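# Index the turntable one hole clockwise and reseat the plunger

## Task

Rotate the turntable forward by exactly one hole, turning clockwise when viewed from overhead, so that the plunger's pin sits all the way down in the newly aligned hole; the fixture must end standing upright on the deck, with neither gripper in contact with it.

## Robot and tools

Robot: two 6-joint arms, left_arm and right_arm, each with a parallel two-finger gripper. Scene frame: origin at table-top height midway between the nominal arm bases, +x out over the table, +z up, left_arm on the +y side (arm names do not match image sides). Calibrated root poses in the scene frame: left_arm at (+0.025, +0.326, +0.031) m, quat_wxyz (1, 0, 0, +0.003); right_arm at (-0.004, -0.268, +0.031) m, quat_wxyz (1, 0, 0, -0.018). For both bases, up is +z.

Row layout: every command row has 14 numbers. The first 7 are for left_arm, the next 7 for right_arm, even when only one arm should move. Within each arm the order is waist, shoulder, elbow, wrist roll, wrist yaw, wrist pitch, then gripper opening. The six joint numbers are absolute target angles in radians, read the same way as the Joint positions line. Stated ranges: waist -2.618 to 3.054, shoulder 0.000 to 3.142, elbow 0.000 to 3.142, wrist roll -2.094 to 2.094, wrist yaw -1.571 to 1.571, wrist pitch -1.571 to 1.571. True ends may differ from these by up to 0.059 rad. A target more than 0.059 rad beyond an end, and farther out than the current angle, gets the call rejected. A joint pushed past its real end stops there, and the result may print "joint sent to its limit". Opening is an absolute command from -1 (closed) to +1 (fully open). Between those extremes the fingers go to where grip_measured would read that value. To keep one arm still, resend its values from the "Joint targets" line and its current opening command; a 0 is a real command, not a 'no change'.

execute_actions(actions, cameras): actions is a list of actions. Each action is a table of up to 15 rows of 14 numbers, and each row lasts one control step of 1/30 s. If a table is shorter than 15 rows, its final row is held to fill out the action. An empty list only returns the state and images. Per step, waist, shoulder and elbow targets are clamped to within 0.339 rad of the measured angle, and the wrist joints to within 2.2 rad. If a step would move the gripper more than 200 mm, that arm's targets are scaled back. Results also list joint angles at some steps.

move(target, speed, blend, opening_speed, blocking, cameras): target is one 14-number row or a list of up to 15 rows. All rows are absolute joint goals; the whole list must finish within 10 s. All joints of both arms interpolate together, so grippers trace curves. There is no collision avoidance with objects or the other arm. speed, in rad/s from 0.01 to 12.57 (default 0.5), caps the joint with the longest travel; give one number or one per target. blend, in rad, rounds off intermediate targets. opening_speed, 0.2 or more per second on the -1..+1 scale, ramps the fingers gradually. Use a slow value when squeezing something fragile. Finger changes in later rows are applied only once everything has come to rest at that row. blocking=false returns after about 0.5 s while the motion continues; a new move then takes over from the current point. The result adds a "move:" line. done means every joint is at rest within 0.035 rad of target. off_target means it is at rest but some joint is farther off, often from contact, friction or load. Other endings include moving, held (a safety check withheld steps or the clearance check cut the path) and fault; limits=held flags withheld steps. Reaching done says nothing about contact. Faster motion and aiming farther past a contact both make impacts and pushes harder.

wait(seconds 0-10, cameras): lets time pass while each arm keeps its last command; returns early if a running move finishes. stop(cameras): brakes a running move, which needs some distance, more at speed. zoom_image(camera, region): magnifies [x0, y0, x1, y1] pixels, at most 504x504, from the latest image of cam_head_left, cam_head_right, cam_left_wrist or cam_right_wrist (each 896x504; (0,0) is the top-left corner). read_manual(section): licence texts only. finished_scene(scene): ends the current scene for good; pass its number (integer) and only call it once the goal holds with the robot clear.

Reading results: end_effector_position (m) and end_effector_quat_wxyz are given in that arm's own base frame and may be off by a few cm, more at long reach. The position is the pinch point between the pads, about 1 cm behind the fingertips. Fingers point along gripper +z and spread along its y axis. Joint positions and Joint velocities list each arm's joints in row order, then the pad gap (m; 0.094 fully open). "within noise" means the arm is still. Joint targets shows what the joints are being driven toward now. grip_measured uses the command scale. It reads slightly wide when empty, and a bit narrower than a firmly held part. Full force begins roughly 0.05 below the first-touch reading, or 0.11 for small or round parts. To release, command well above grip_measured. Joint torques follow row order without the gripper. They include gravity and have offsets and noise; numbers 1-3 wrap at ±28 N m. "joint command not followed" means the clearance check altered some targets; it does not keep the two grippers apart. MOTOR HOT appears at 75 °C. At 90 °C the arm folds and goes idle, and at 100 °C it goes limp; long holds, stretched poses and pushing toward unreachable poses heat motors.

Avoid: dropping parts or releasing them while they move, slamming, hard hits or very hard pushes, any arm-to-arm collision or one gripper squeezing the other's fingers, and anything ending off the table. A camera cable resting on the fixture counts as touching it. Turn the table gently, press the plunger fully home, then withdraw both hands and confirm the fixture is upright.

Each tool is called after ">>>" as name(argument=value, ...), one argument or row to a line, values as JSON.

## Session

>>> execute_actions(
  actions=[],
)

Scene clock: 0.00 s.
left_arm: end_effector_position=(+0.3695, +0.0210, +0.1447) grip_measured=+1.000 end_effector_quat_wxyz=(+0.691, -0.046, +0.720, +0.036) | right_arm: end_effector_position=(+0.3642, -0.0543, +0.1341) grip_measured=+1.000 end_effector_quat_wxyz=(+0.671, +0.135, +0.726, -0.062)
Joint names: [waist, shoulder, elbow, wrist roll, wrist yaw, wrist pitch]
Joint positions: left_arm=[-0.002 1.545 0.182 -0.017 -0.116 1.321 0.094] | right_arm=[-0.036 1.532 0.189 0.115 0.24 1.248 0.094]
Joint velocities: within noise
Joint torques (N m): no reading
Heat: left arm: 33 °C; right arm: 32 °C.
Joint targets: left_arm=[-0.002 1.540 0.186 -0.017 -0.116 1.320] | right_arm=[-0.036 1.528 0.193 0.114 0.240 1.243]
Tool commands: left_gripper/opening=+1.0 right_gripper/opening=+1.0

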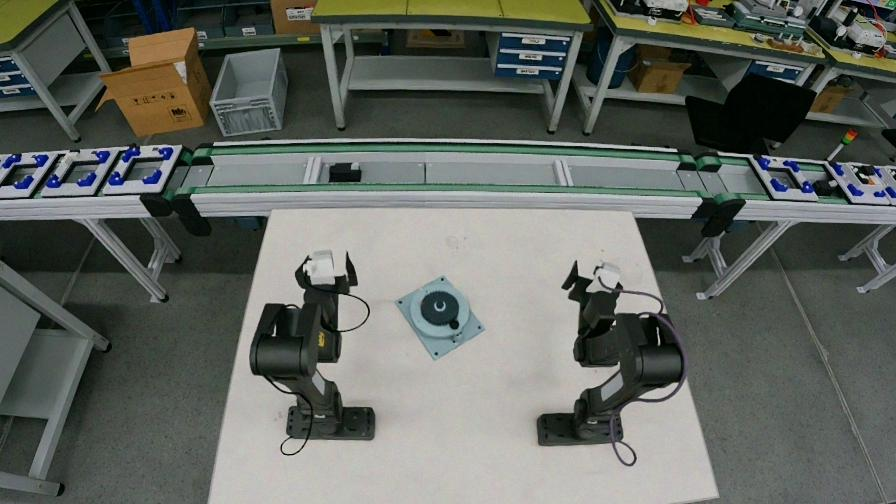

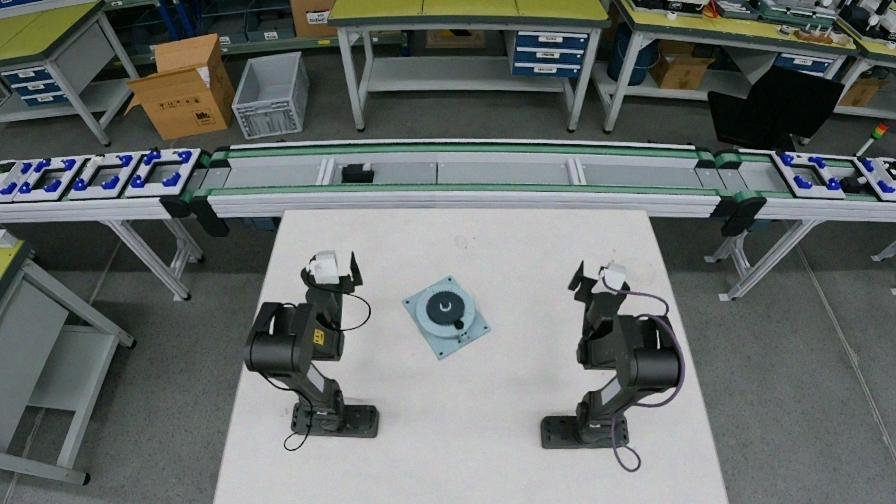

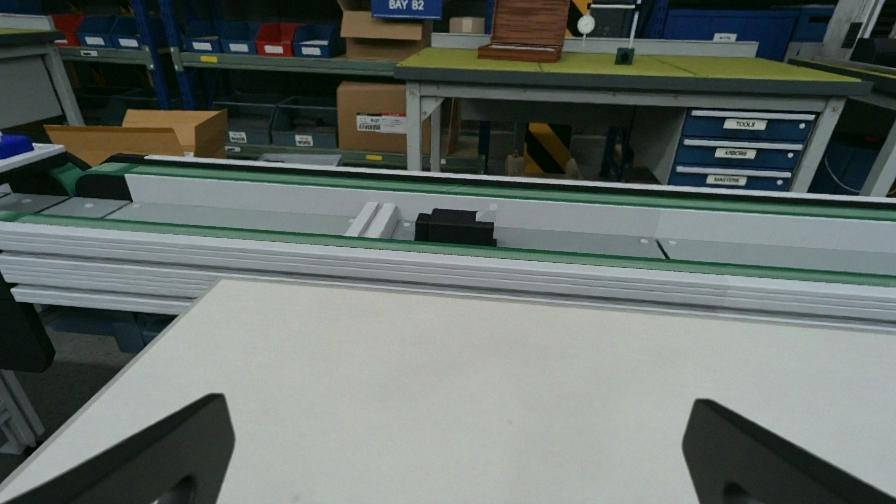

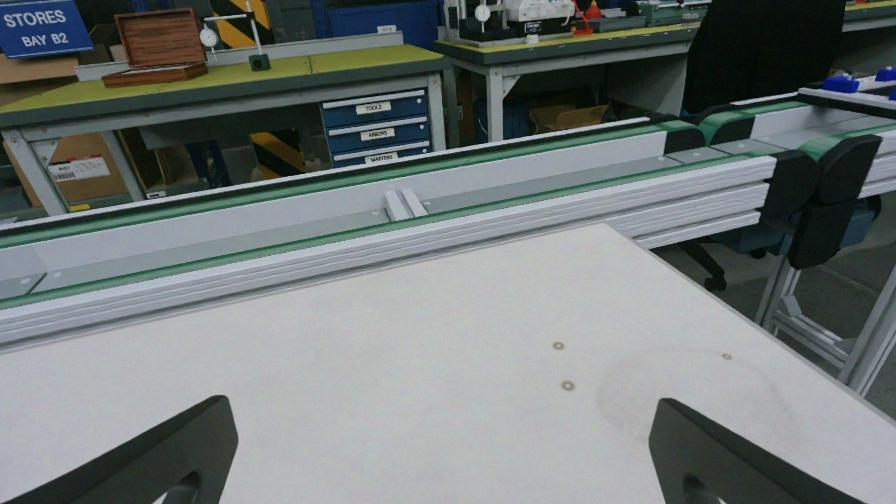

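>>> zoom_image(
  camera="cam_head_left",
  region=[380, 265, 500, 370],
)

>>> zoom_image(
  camera="cam_head_right",
  region=[390, 265, 510, 370],
)

Scaled by 4.200 from the camera's 896x504 image, which has a finer 1280x720 frame.

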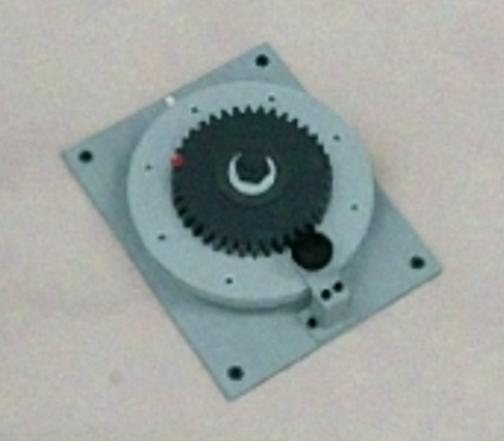

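Scaled by 4.200 from the camera's 896x504 image, which has a finer 1280x720 frame.

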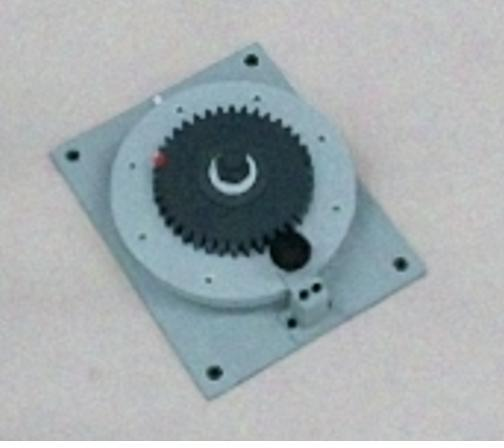

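>>> move(
  target=[-0.813, 1.4973, 1.5514, 0, 0, -1.1886, 1.0, -0.036, 1.528, 0.193, 0.114, 0.24, 1.243, 1.0],
  speed=1.0,
)

Scene clock: 135.33 s.
left_arm: end_effector_position=(+0.2417, -0.2511, +0.2157) grip_measured=+1.000 end_effector_quat_wxyz=(+0.186, +0.381, +0.902, -0.078) | right_arm: end_effector_position=(+0.3642, -0.0543, +0.1341) grip_measured=+1.000 end_effector_quat_wxyz=(+0.671, +0.135, +0.726, -0.062)
Joint names: [waist, shoulder, elbow, wrist roll, wrist yaw, wrist pitch]
Joint positions: left_arm=[-0.81 1.518 1.525 -0.01 -0.006 -1.172 0.094] | right_arm=[-0.036 1.532 0.189 0.115 0.24 1.248 0.094]
Joint velocities: within noise
Joint torques (N m): left_arm=[-0.27 -8.31 7.36 0.13 0.05 1.02] | right_arm=[-0.13 -4.51 6.2 0.02 0.01 1.71]
Heat: left arm: 34 °C; right arm: 36 °C.
Joint targets: left_arm=[-0.813 1.497 1.551 0.000 0.000 -1.189] | right_arm=[-0.036 1.528 0.193 0.114 0.240 1.243]
move: done

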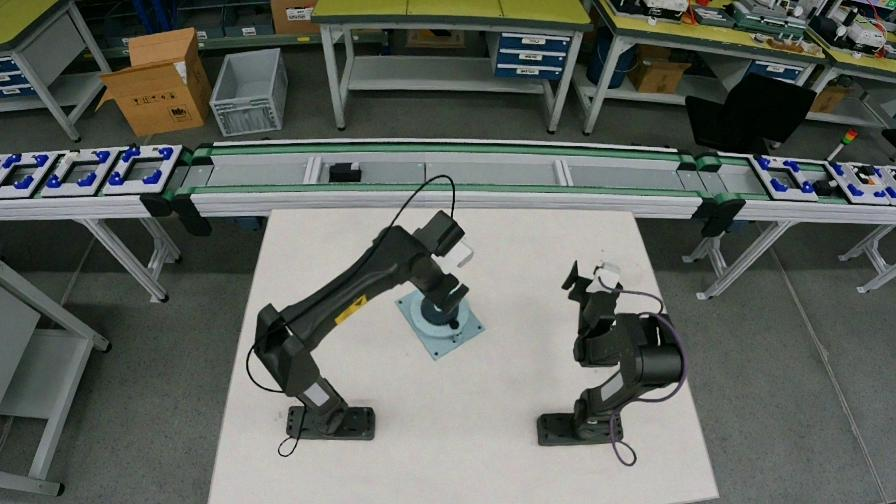

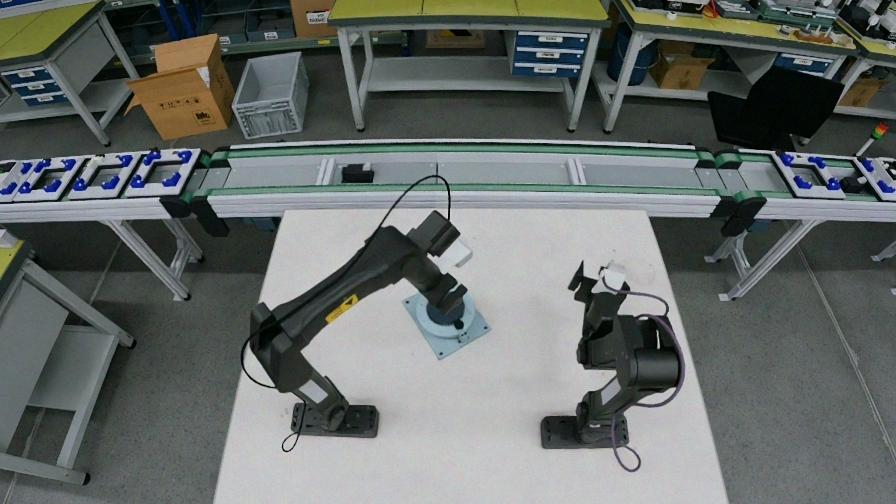

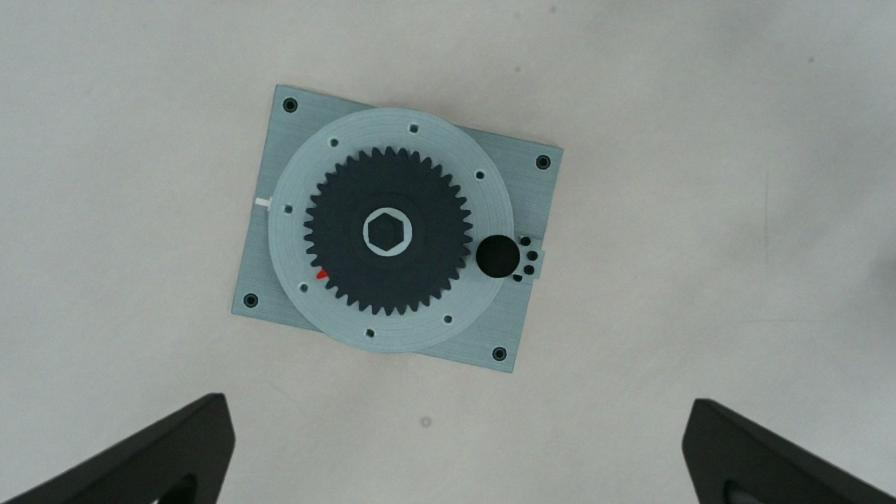

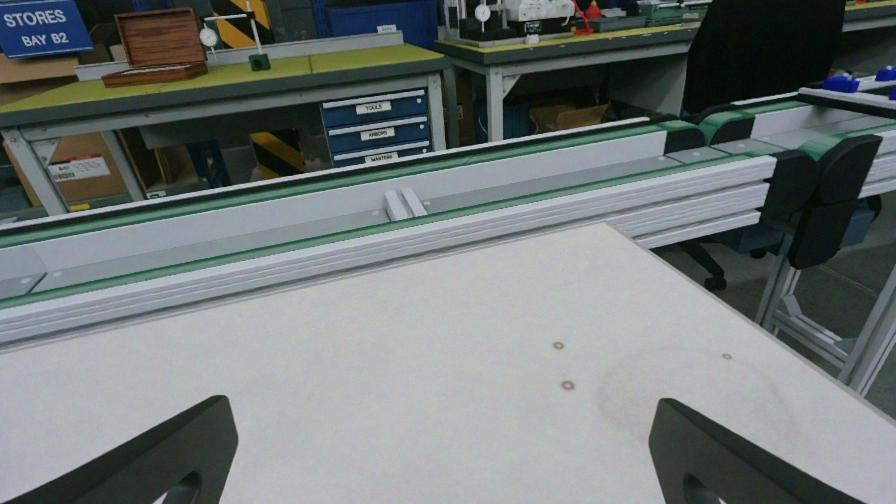

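>>> zoom_image(
  camera="cam_left_wrist",
  region=[220, 70, 580, 380],
)

>>> zoom_image(
  camera="cam_left_wrist",
  region=[440, 190, 580, 310],
)

Scaled by 1.400 from the camera's 896x504 image, which has a finer 1280x720 frame.

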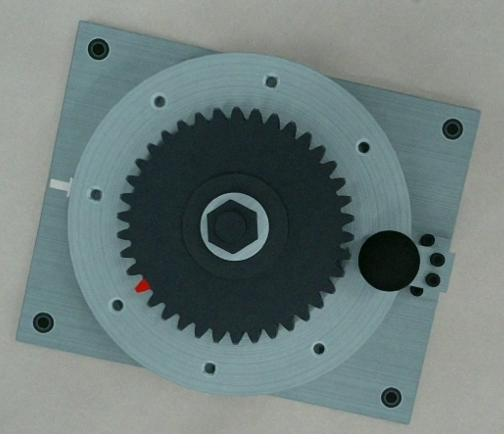

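Scaled by 3.600 from the camera's 896x504 image, which has a finer 1280x720 frame.

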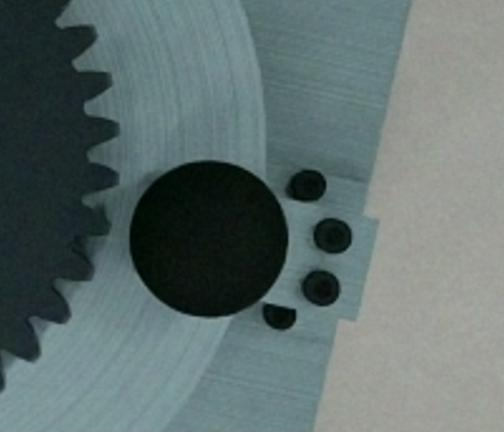

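>>> move(
  target=[-0.813, 1.4973, 1.5514, 0, 0, -1.1886, 1.0, 0.0, 2.50, 0.97, 0.0, -1.5, 1.45, 1.0],
  speed=1.0,
)

Scene clock: 326.80 s.
left_arm: end_effector_position=(+0.2416, -0.2510, +0.2156) grip_measured=+1.000 end_effector_quat_wxyz=(+0.185, +0.381, +0.902, -0.078) | right_arm: end_effector_position=(+0.3864, +0.1755, +0.0308) grip_measured=+1.000 end_effector_quat_wxyz=(+0.492, -0.448, +0.551, +0.503)
Joint names: [waist, shoulder, elbow, wrist roll, wrist yaw, wrist pitch]
Joint positions: left_arm=[-0.81 1.518 1.525 -0.009 -0.006 -1.173 0.094] | right_arm=[-0.008 2.479 0.958 0.014 -1.487 1.422 0.094]
Joint velocities: within noise
Joint torques (N m): left_arm=[-0.27 -8.28 7.41 0.12 0.05 1.02] | right_arm=[0.65 -8.91 5.15 -0.11 -0.19 1.44]
Heat: left arm: 35 °C; right arm: 38 °C.
Joint targets: left_arm=[-0.813 1.497 1.551 0.000 0.000 -1.188] | right_arm=[0.000 2.500 0.970 0.000 -1.500 1.450]
move: done

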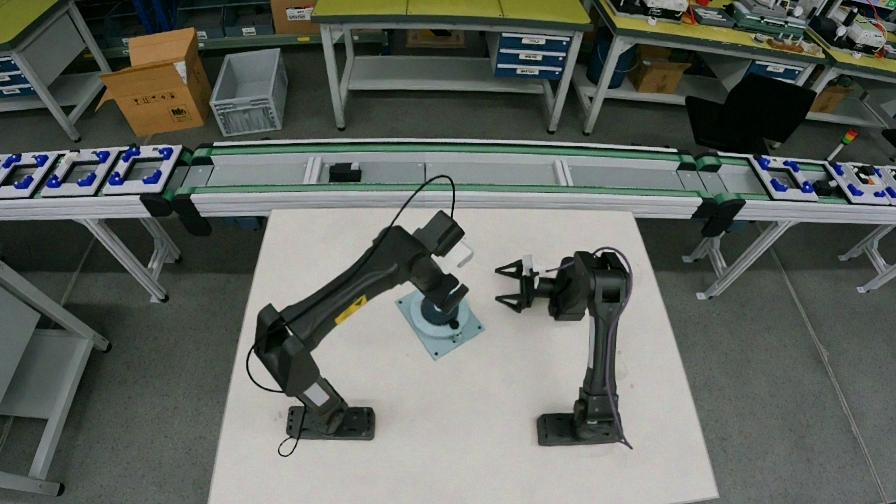

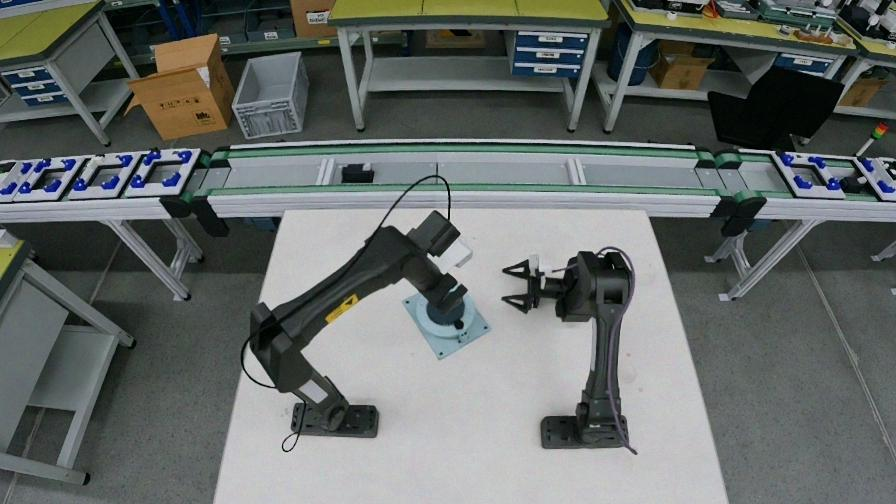

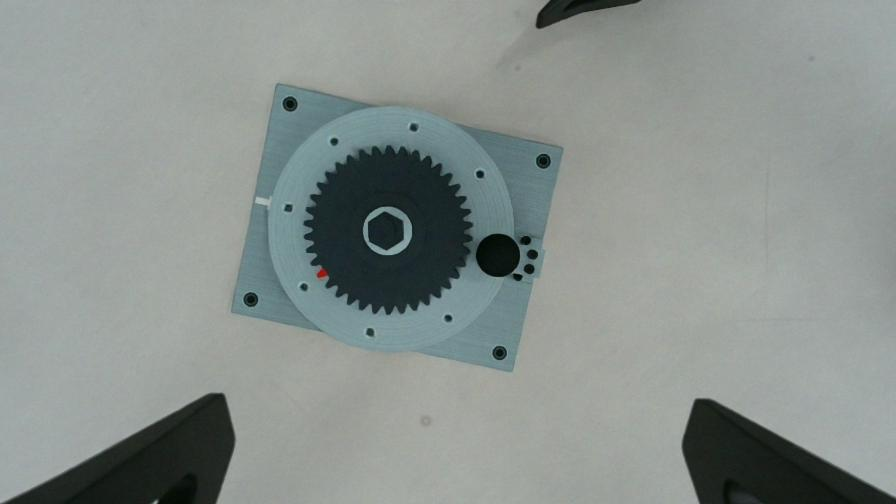

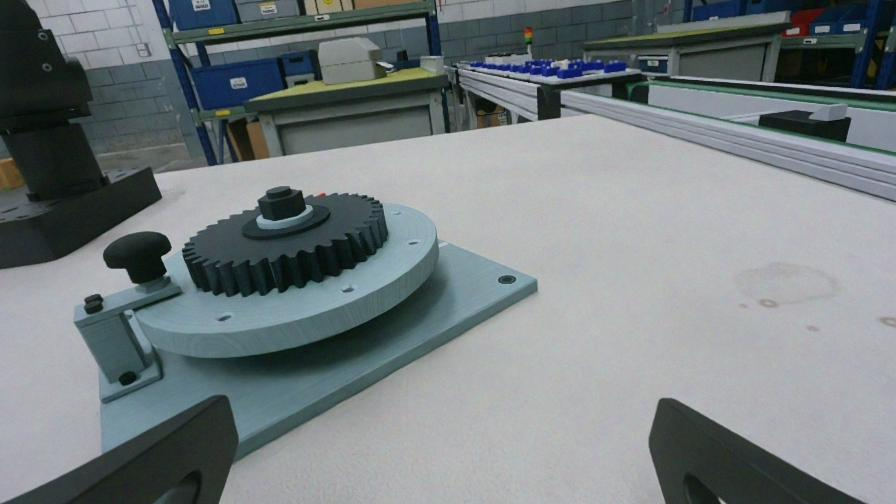

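>>> zoom_image(
  camera="cam_right_wrist",
  region=[60, 170, 560, 450],
)

>>> zoom_image(
  camera="cam_right_wrist",
  region=[60, 210, 260, 410],
)

>>> zoom_image(
  camera="cam_right_wrist",
  region=[200, 170, 420, 310],
)

Scaled by 1.008 from the camera's 896x504 image, which has a finer 1280x720 frame.

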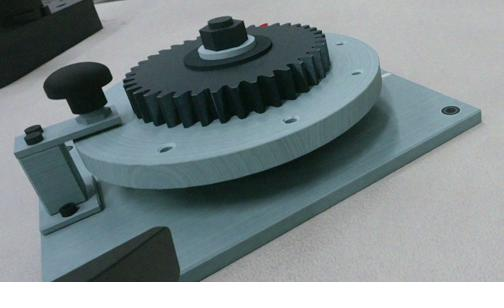

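Scaled by 2.520 from the camera's 896x504 image, which has a finer 1280x720 frame.

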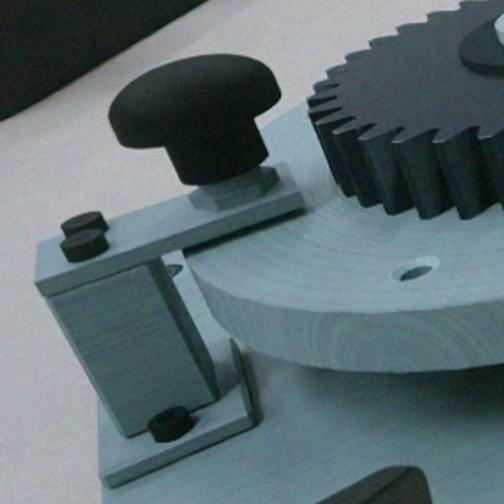

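Scaled by 2.291 from the camera's 896x504 image, which has a finer 1280x720 frame.

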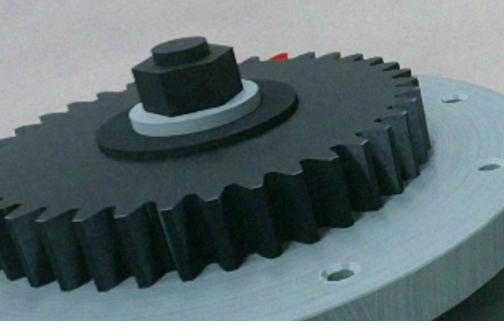

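>>> zoom_image(
  camera="cam_left_wrist",
  region=[356, 200, 420, 264],
)

Scaled by 7.875 from the camera's 896x504 image, which has a finer 1280x720 frame.

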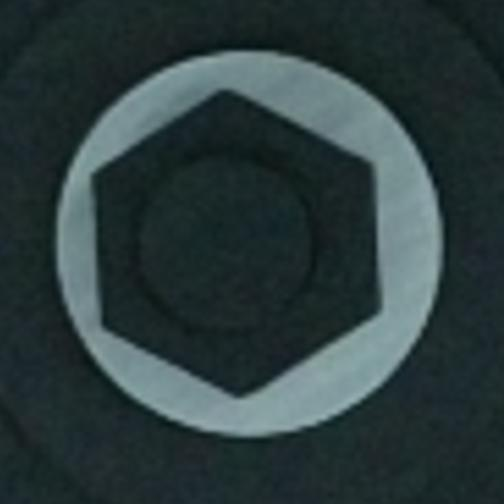

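>>> move(
  target=[
    [-0.813, 1.4973, 1.5514, 0, 0, -1.1886, 1.0, 0.0, 1.6, 0.25, 0.0, 0.0, 1.1, 1.0],
    [-0.711, 2.078, 1.781, -1.04, 0, -1.29, 1.0, 0.878, 1.43, 0.16, 0.0, 0.0, 0.82, 1.0],
  ],
  speed=0.9,
  blend=[0.1, 0],
)

Scene clock: 638.93 s.
left_arm: end_effector_position=(+0.2978, -0.2573, +0.0848) grip_measured=+1.000 end_effector_quat_wxyz=(-0.003, -0.156, +0.988, +0.005) | right_arm: end_effector_position=(+0.2161, +0.2613, +0.0542) grip_measured=+1.000 end_effector_quat_wxyz=(+0.478, -0.358, +0.769, +0.230)
Joint names: [waist, shoulder, elbow, wrist roll, wrist yaw, wrist pitch]
Joint positions: left_arm=[-0.716 2.065 1.754 -1.028 -0.002 -1.272 0.094] | right_arm=[0.87 1.45 0.169 0.007 -0.012 0.828 0.094]
Joint velocities: within noise
Joint torques (N m): left_arm=[0.38 -9.95 7.04 -0.16 0.01 0.17] | right_arm=[0.65 -5.33 5.22 -0.03 0.11 1.62]
Heat: left arm: 35 °C; right arm: 38 °C.
Joint targets: left_arm=[-0.711 2.078 1.781 -1.040 0.000 -1.290] | right_arm=[0.878 1.430 0.160 0.000 0.000 0.820]
move: done

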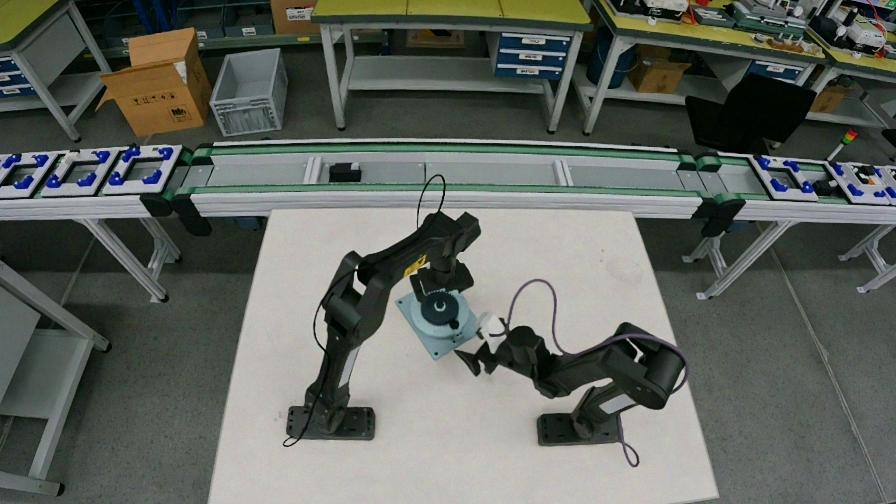

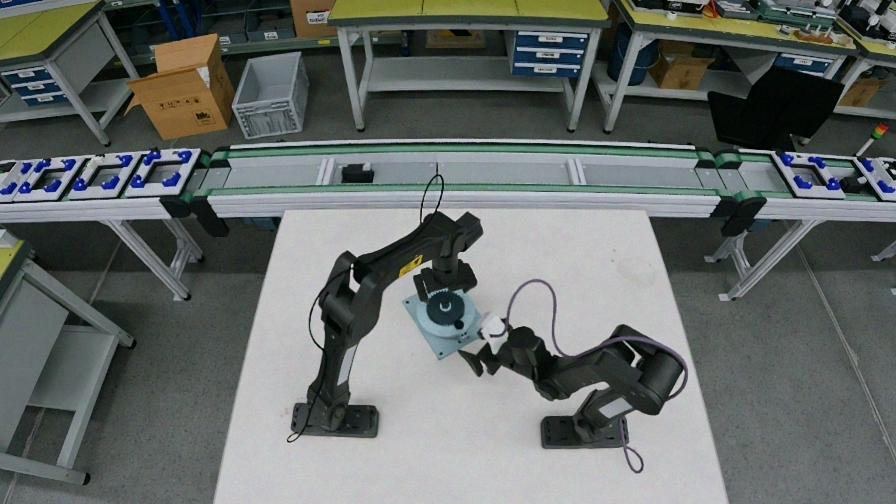

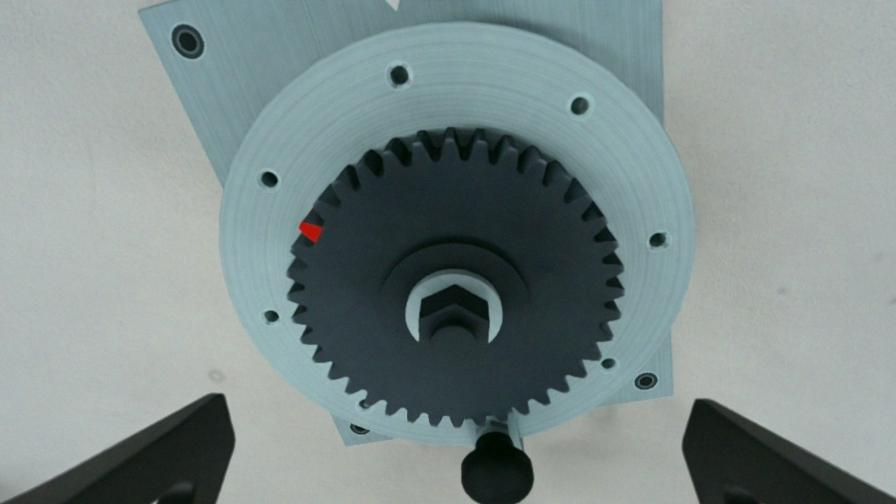

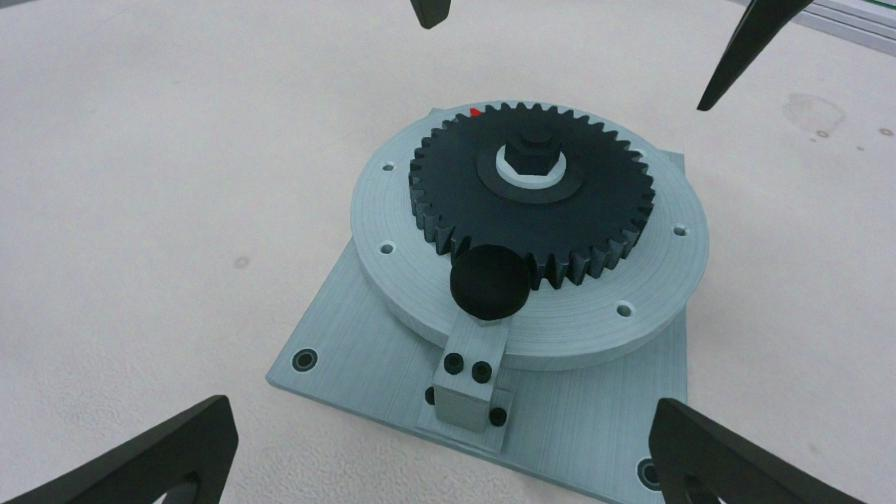

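>>> zoom_image(
  camera="cam_left_wrist",
  region=[374, 240, 534, 400],
)

>>> zoom_image(
  camera="cam_right_wrist",
  region=[400, 220, 600, 440],
)

Scaled by 3.150 from the camera's 896x504 image, which has a finer 1280x720 frame.

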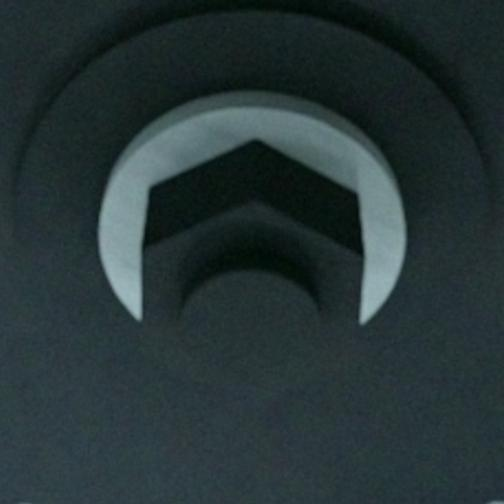

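Scaled by 2.291 from the camera's 896x504 image, which has a finer 1280x720 frame.

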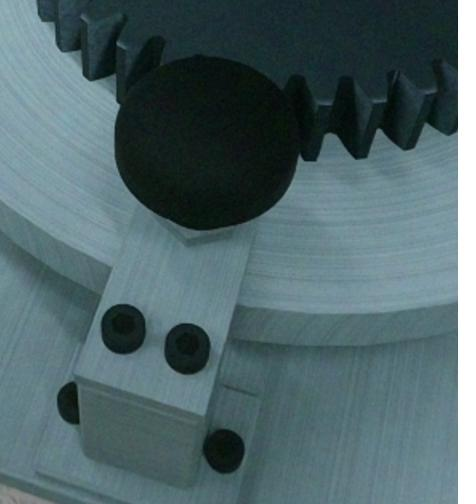

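>>> move(
  target=[-0.734, 2.031, 1.621, -1.04, 0, -1.151, 1.0, 0.826, 1.733, 0.275, 0.0, 0.0, 1.036, 1.0],
  speed=0.4,
)

Scene clock: 774.97 s.
left_arm: end_effector_position=(+0.2888, -0.2557, +0.0549) grip_measured=+1.000 end_effector_quat_wxyz=(-0.008, -0.150, +0.989, +0.011) | right_arm: end_effector_position=(+0.2470, +0.2768, +0.0376) grip_measured=+1.000 end_effector_quat_wxyz=(+0.488, -0.342, +0.771, +0.223)
Joint names: [waist, shoulder, elbow, wrist roll, wrist yaw, wrist pitch]
Joint positions: left_arm=[-0.728 2.065 1.633 -1.03 -0.001 -1.167 0.094] | right_arm=[0.834 1.72 0.259 0.007 -0.011 1.024 0.094]
Joint velocities: within noise
Joint torques (N m): left_arm=[-0.57 -14.37 3.89 -0.11 0 0.52] | right_arm=[-0.88 -4.4 6.49 -0.03 0.08 1.81]
Heat: left arm: 36 °C; right arm: 38 °C.
Joint targets: left_arm=[-0.734 2.031 1.621 -1.040 0.000 -1.151] | right_arm=[0.826 1.733 0.275 0.000 0.000 1.036]
move: done

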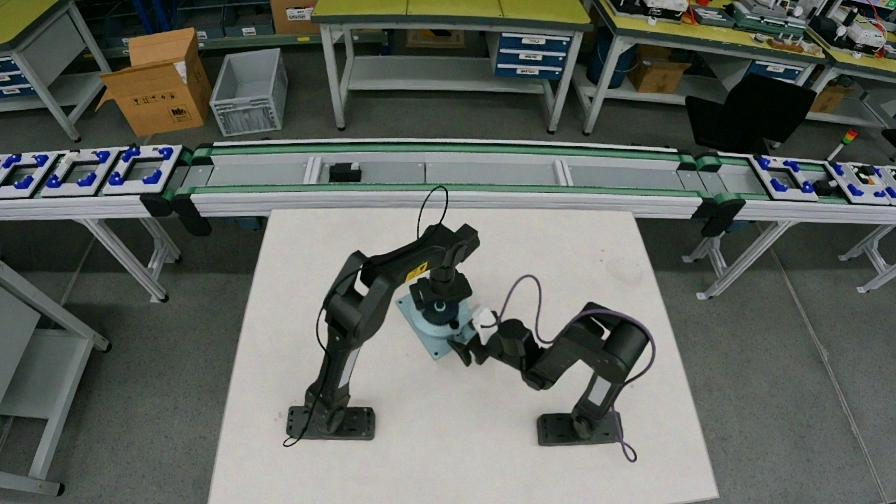

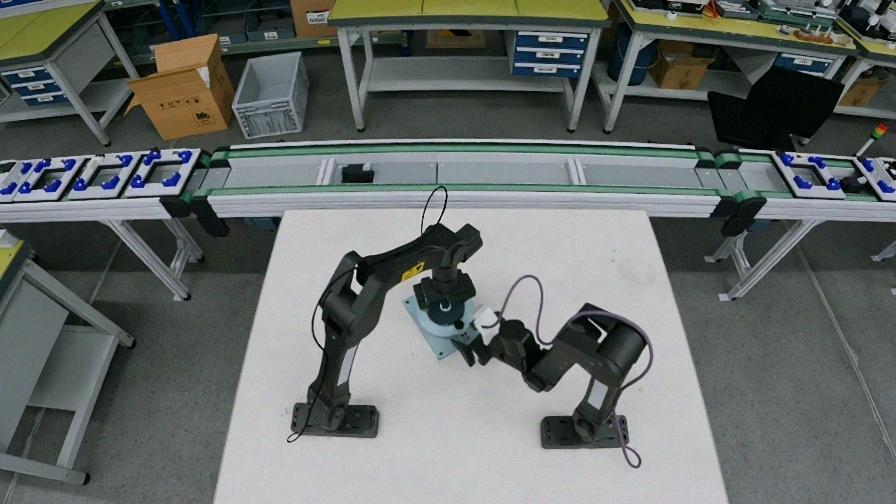

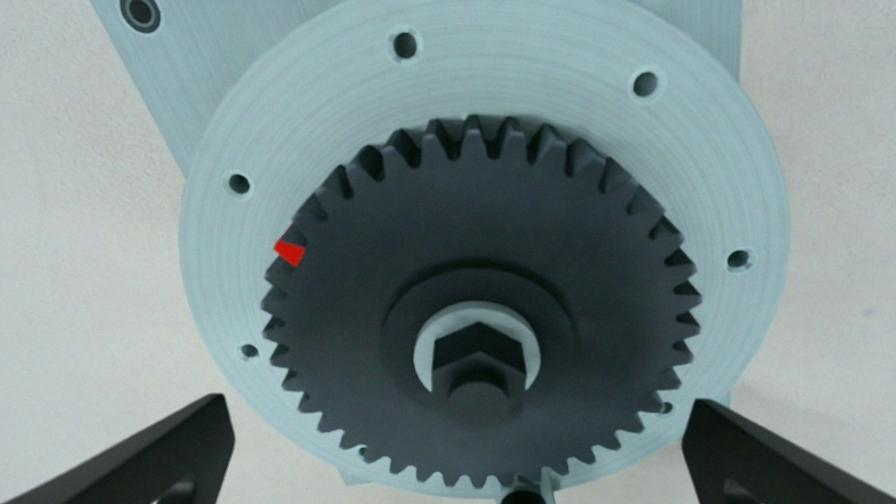

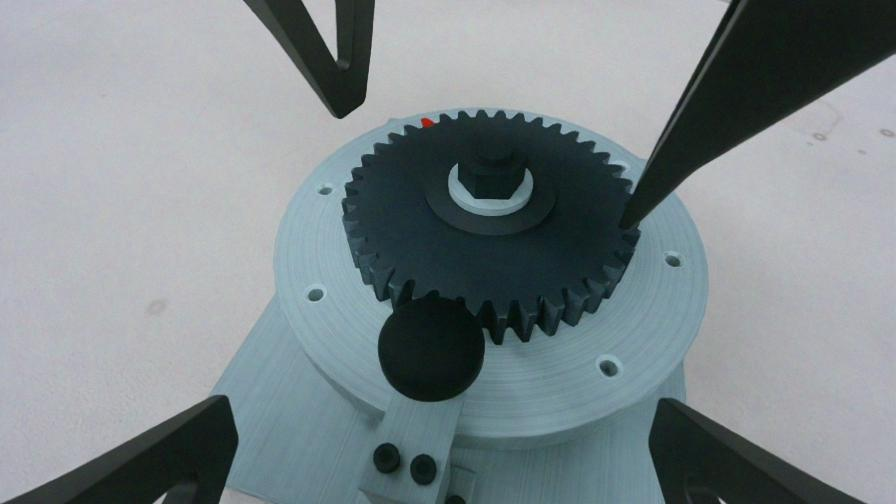

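>>> zoom_image(
  camera="cam_left_wrist",
  region=[396, 280, 556, 440],
)

>>> zoom_image(
  camera="cam_right_wrist",
  region=[340, 270, 540, 470],
)

Scaled by 3.150 from the camera's 896x504 image, which has a finer 1280x720 frame.

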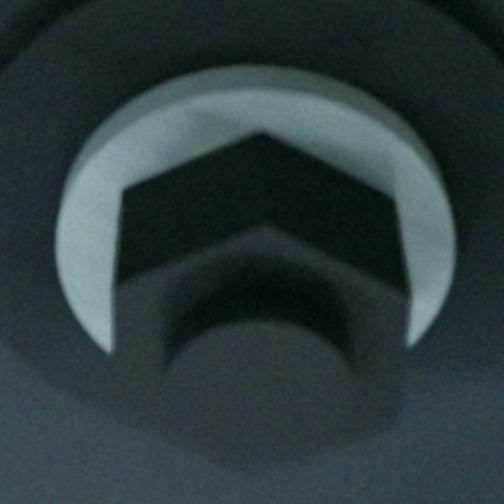

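Scaled by 2.520 from the camera's 896x504 image, which has a finer 1280x720 frame.

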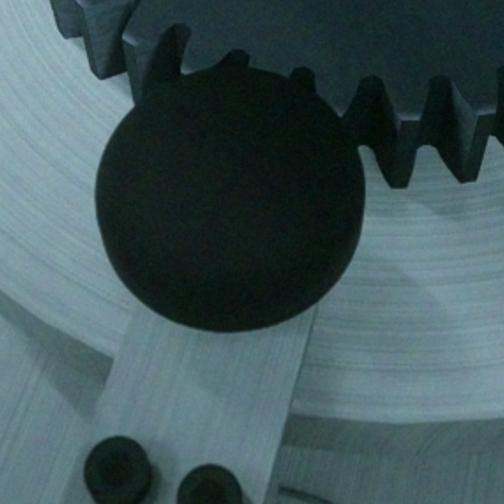

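>>> move(
  target=[-0.744, 2.045, 1.56, -1.04, 0, -1.066, 1.0, 0.849, 1.733, 0.275, 0.0, 0.0, 1.036, 1.0],
  speed=0.3,
)

Scene clock: 854.60 s.
left_arm: end_effector_position=(+0.2883, -0.2602, +0.0398) grip_measured=+1.000 end_effector_quat_wxyz=(-0.001, -0.146, +0.989, +0.002) | right_arm: end_effector_position=(+0.2453, +0.2785, +0.0378) grip_measured=+1.000 end_effector_quat_wxyz=(+0.488, -0.344, +0.770, +0.225)
Joint names: [waist, shoulder, elbow, wrist roll, wrist yaw, wrist pitch]
Joint positions: left_arm=[-0.737 2.065 1.573 -1.03 -0.001 -1.082 0.094] | right_arm=[0.841 1.72 0.259 0.007 -0.011 1.025 0.094]
Joint velocities: within noise
Joint torques (N m): left_arm=[-0.59 -12.89 3.79 -0.1 0 0.57] | right_arm=[0.72 -4.4 6.46 -0.04 0.09 1.8]
Heat: left arm: 40 °C; right arm: 40 °C.
Joint targets: left_arm=[-0.744 2.045 1.560 -1.040 0.000 -1.066] | right_arm=[0.849 1.733 0.275 0.000 0.000 1.036]
move: done

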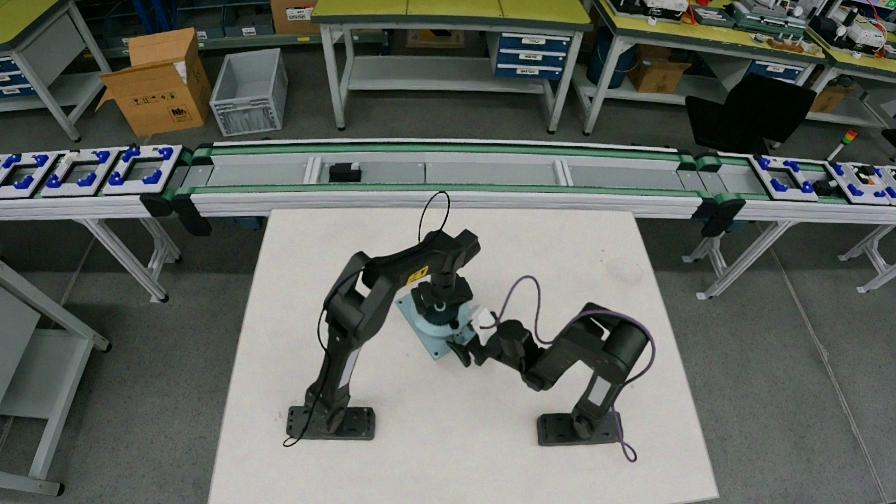

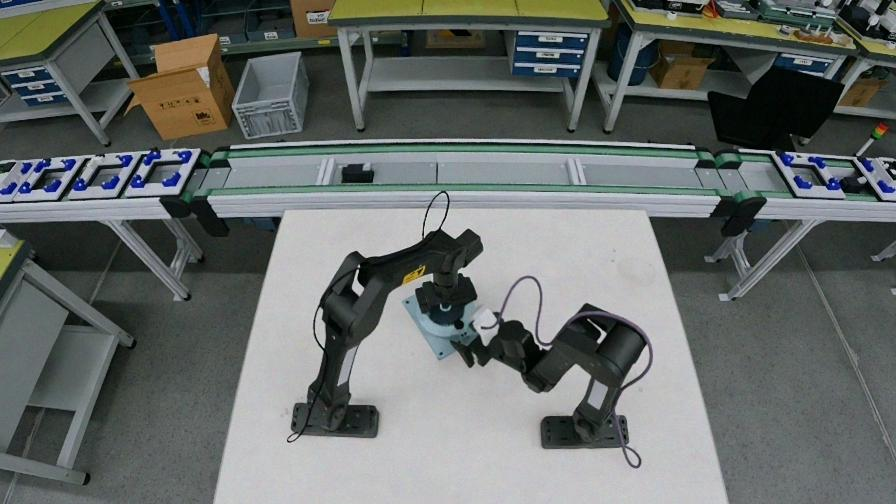

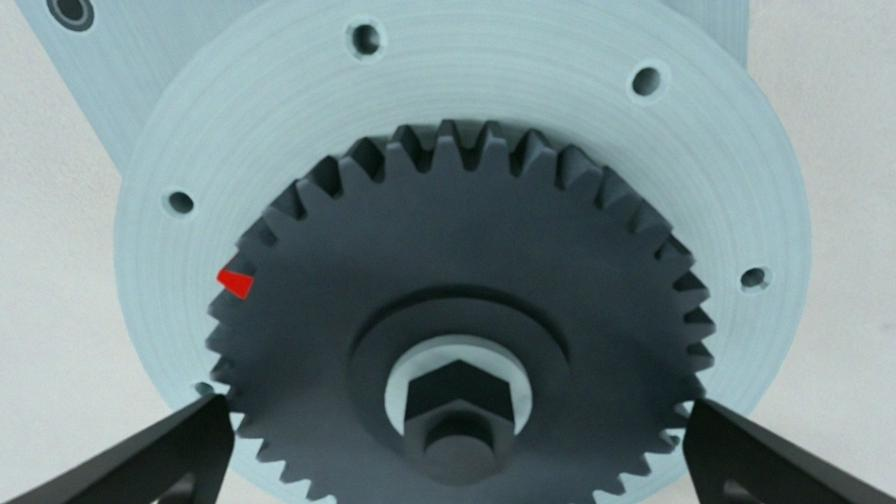

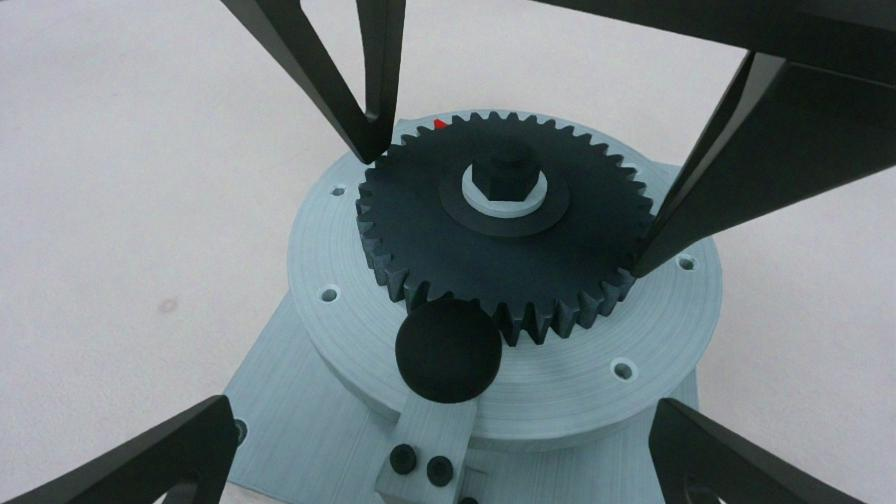

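>>> zoom_image(
  camera="cam_left_wrist",
  region=[200, 320, 720, 504],
)

>>> zoom_image(
  camera="cam_right_wrist",
  region=[340, 100, 700, 300],
)

Region (200, 320, 720, 504) is 520x184 pixels. A region can be at most 504 by 504 pixels.

Scaled by 1.400 from the camera's 896x504 image, which has a finer 1280x720 frame.

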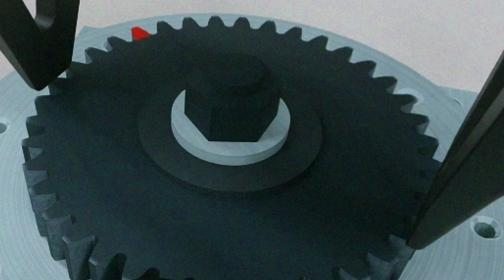

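>>> zoom_image(
  camera="cam_left_wrist",
  region=[360, 320, 560, 504],
)

Scaled by 2.520 from the camera's 896x504 image, which has a finer 1280x720 frame.

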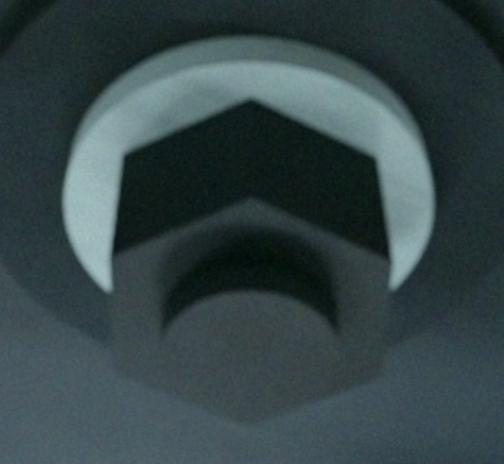

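>>> zoom_image(
  camera="cam_right_wrist",
  region=[430, 110, 580, 250],
)

>>> zoom_image(
  camera="cam_right_wrist",
  region=[330, 100, 700, 350],
)

Scaled by 3.360 from the camera's 896x504 image, which has a finer 1280x720 frame.

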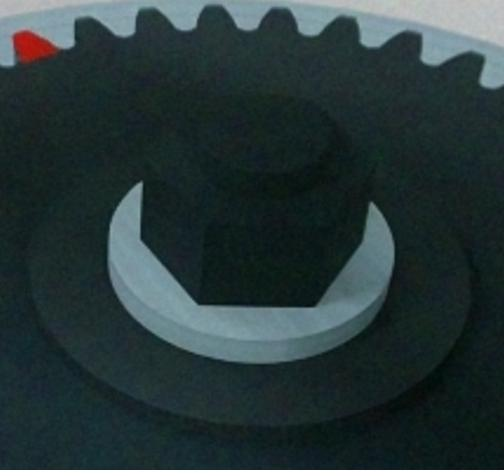

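Scaled by 1.362 from the camera's 896x504 image, which has a finer 1280x720 frame.

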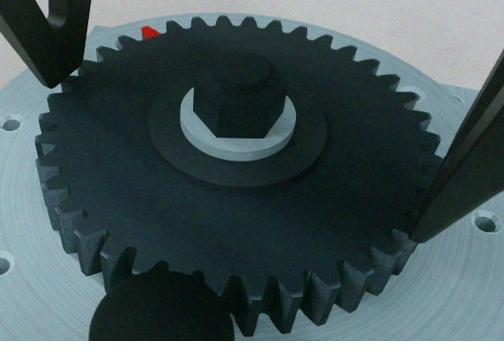

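>>> zoom_image(
  camera="cam_right_wrist",
  region=[580, 180, 720, 300],
)

>>> zoom_image(
  camera="cam_right_wrist",
  region=[310, 80, 430, 200],
)

Scaled by 3.600 from the camera's 896x504 image, which has a finer 1280x720 frame.

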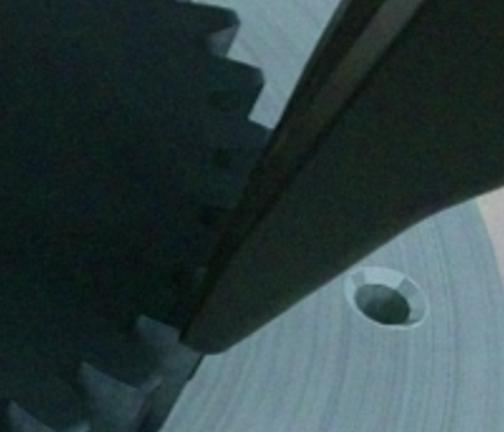

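Scaled by 4.200 from the camera's 896x504 image, which has a finer 1280x720 frame.

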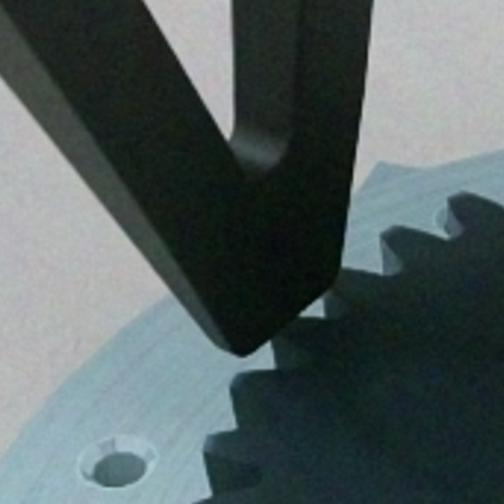

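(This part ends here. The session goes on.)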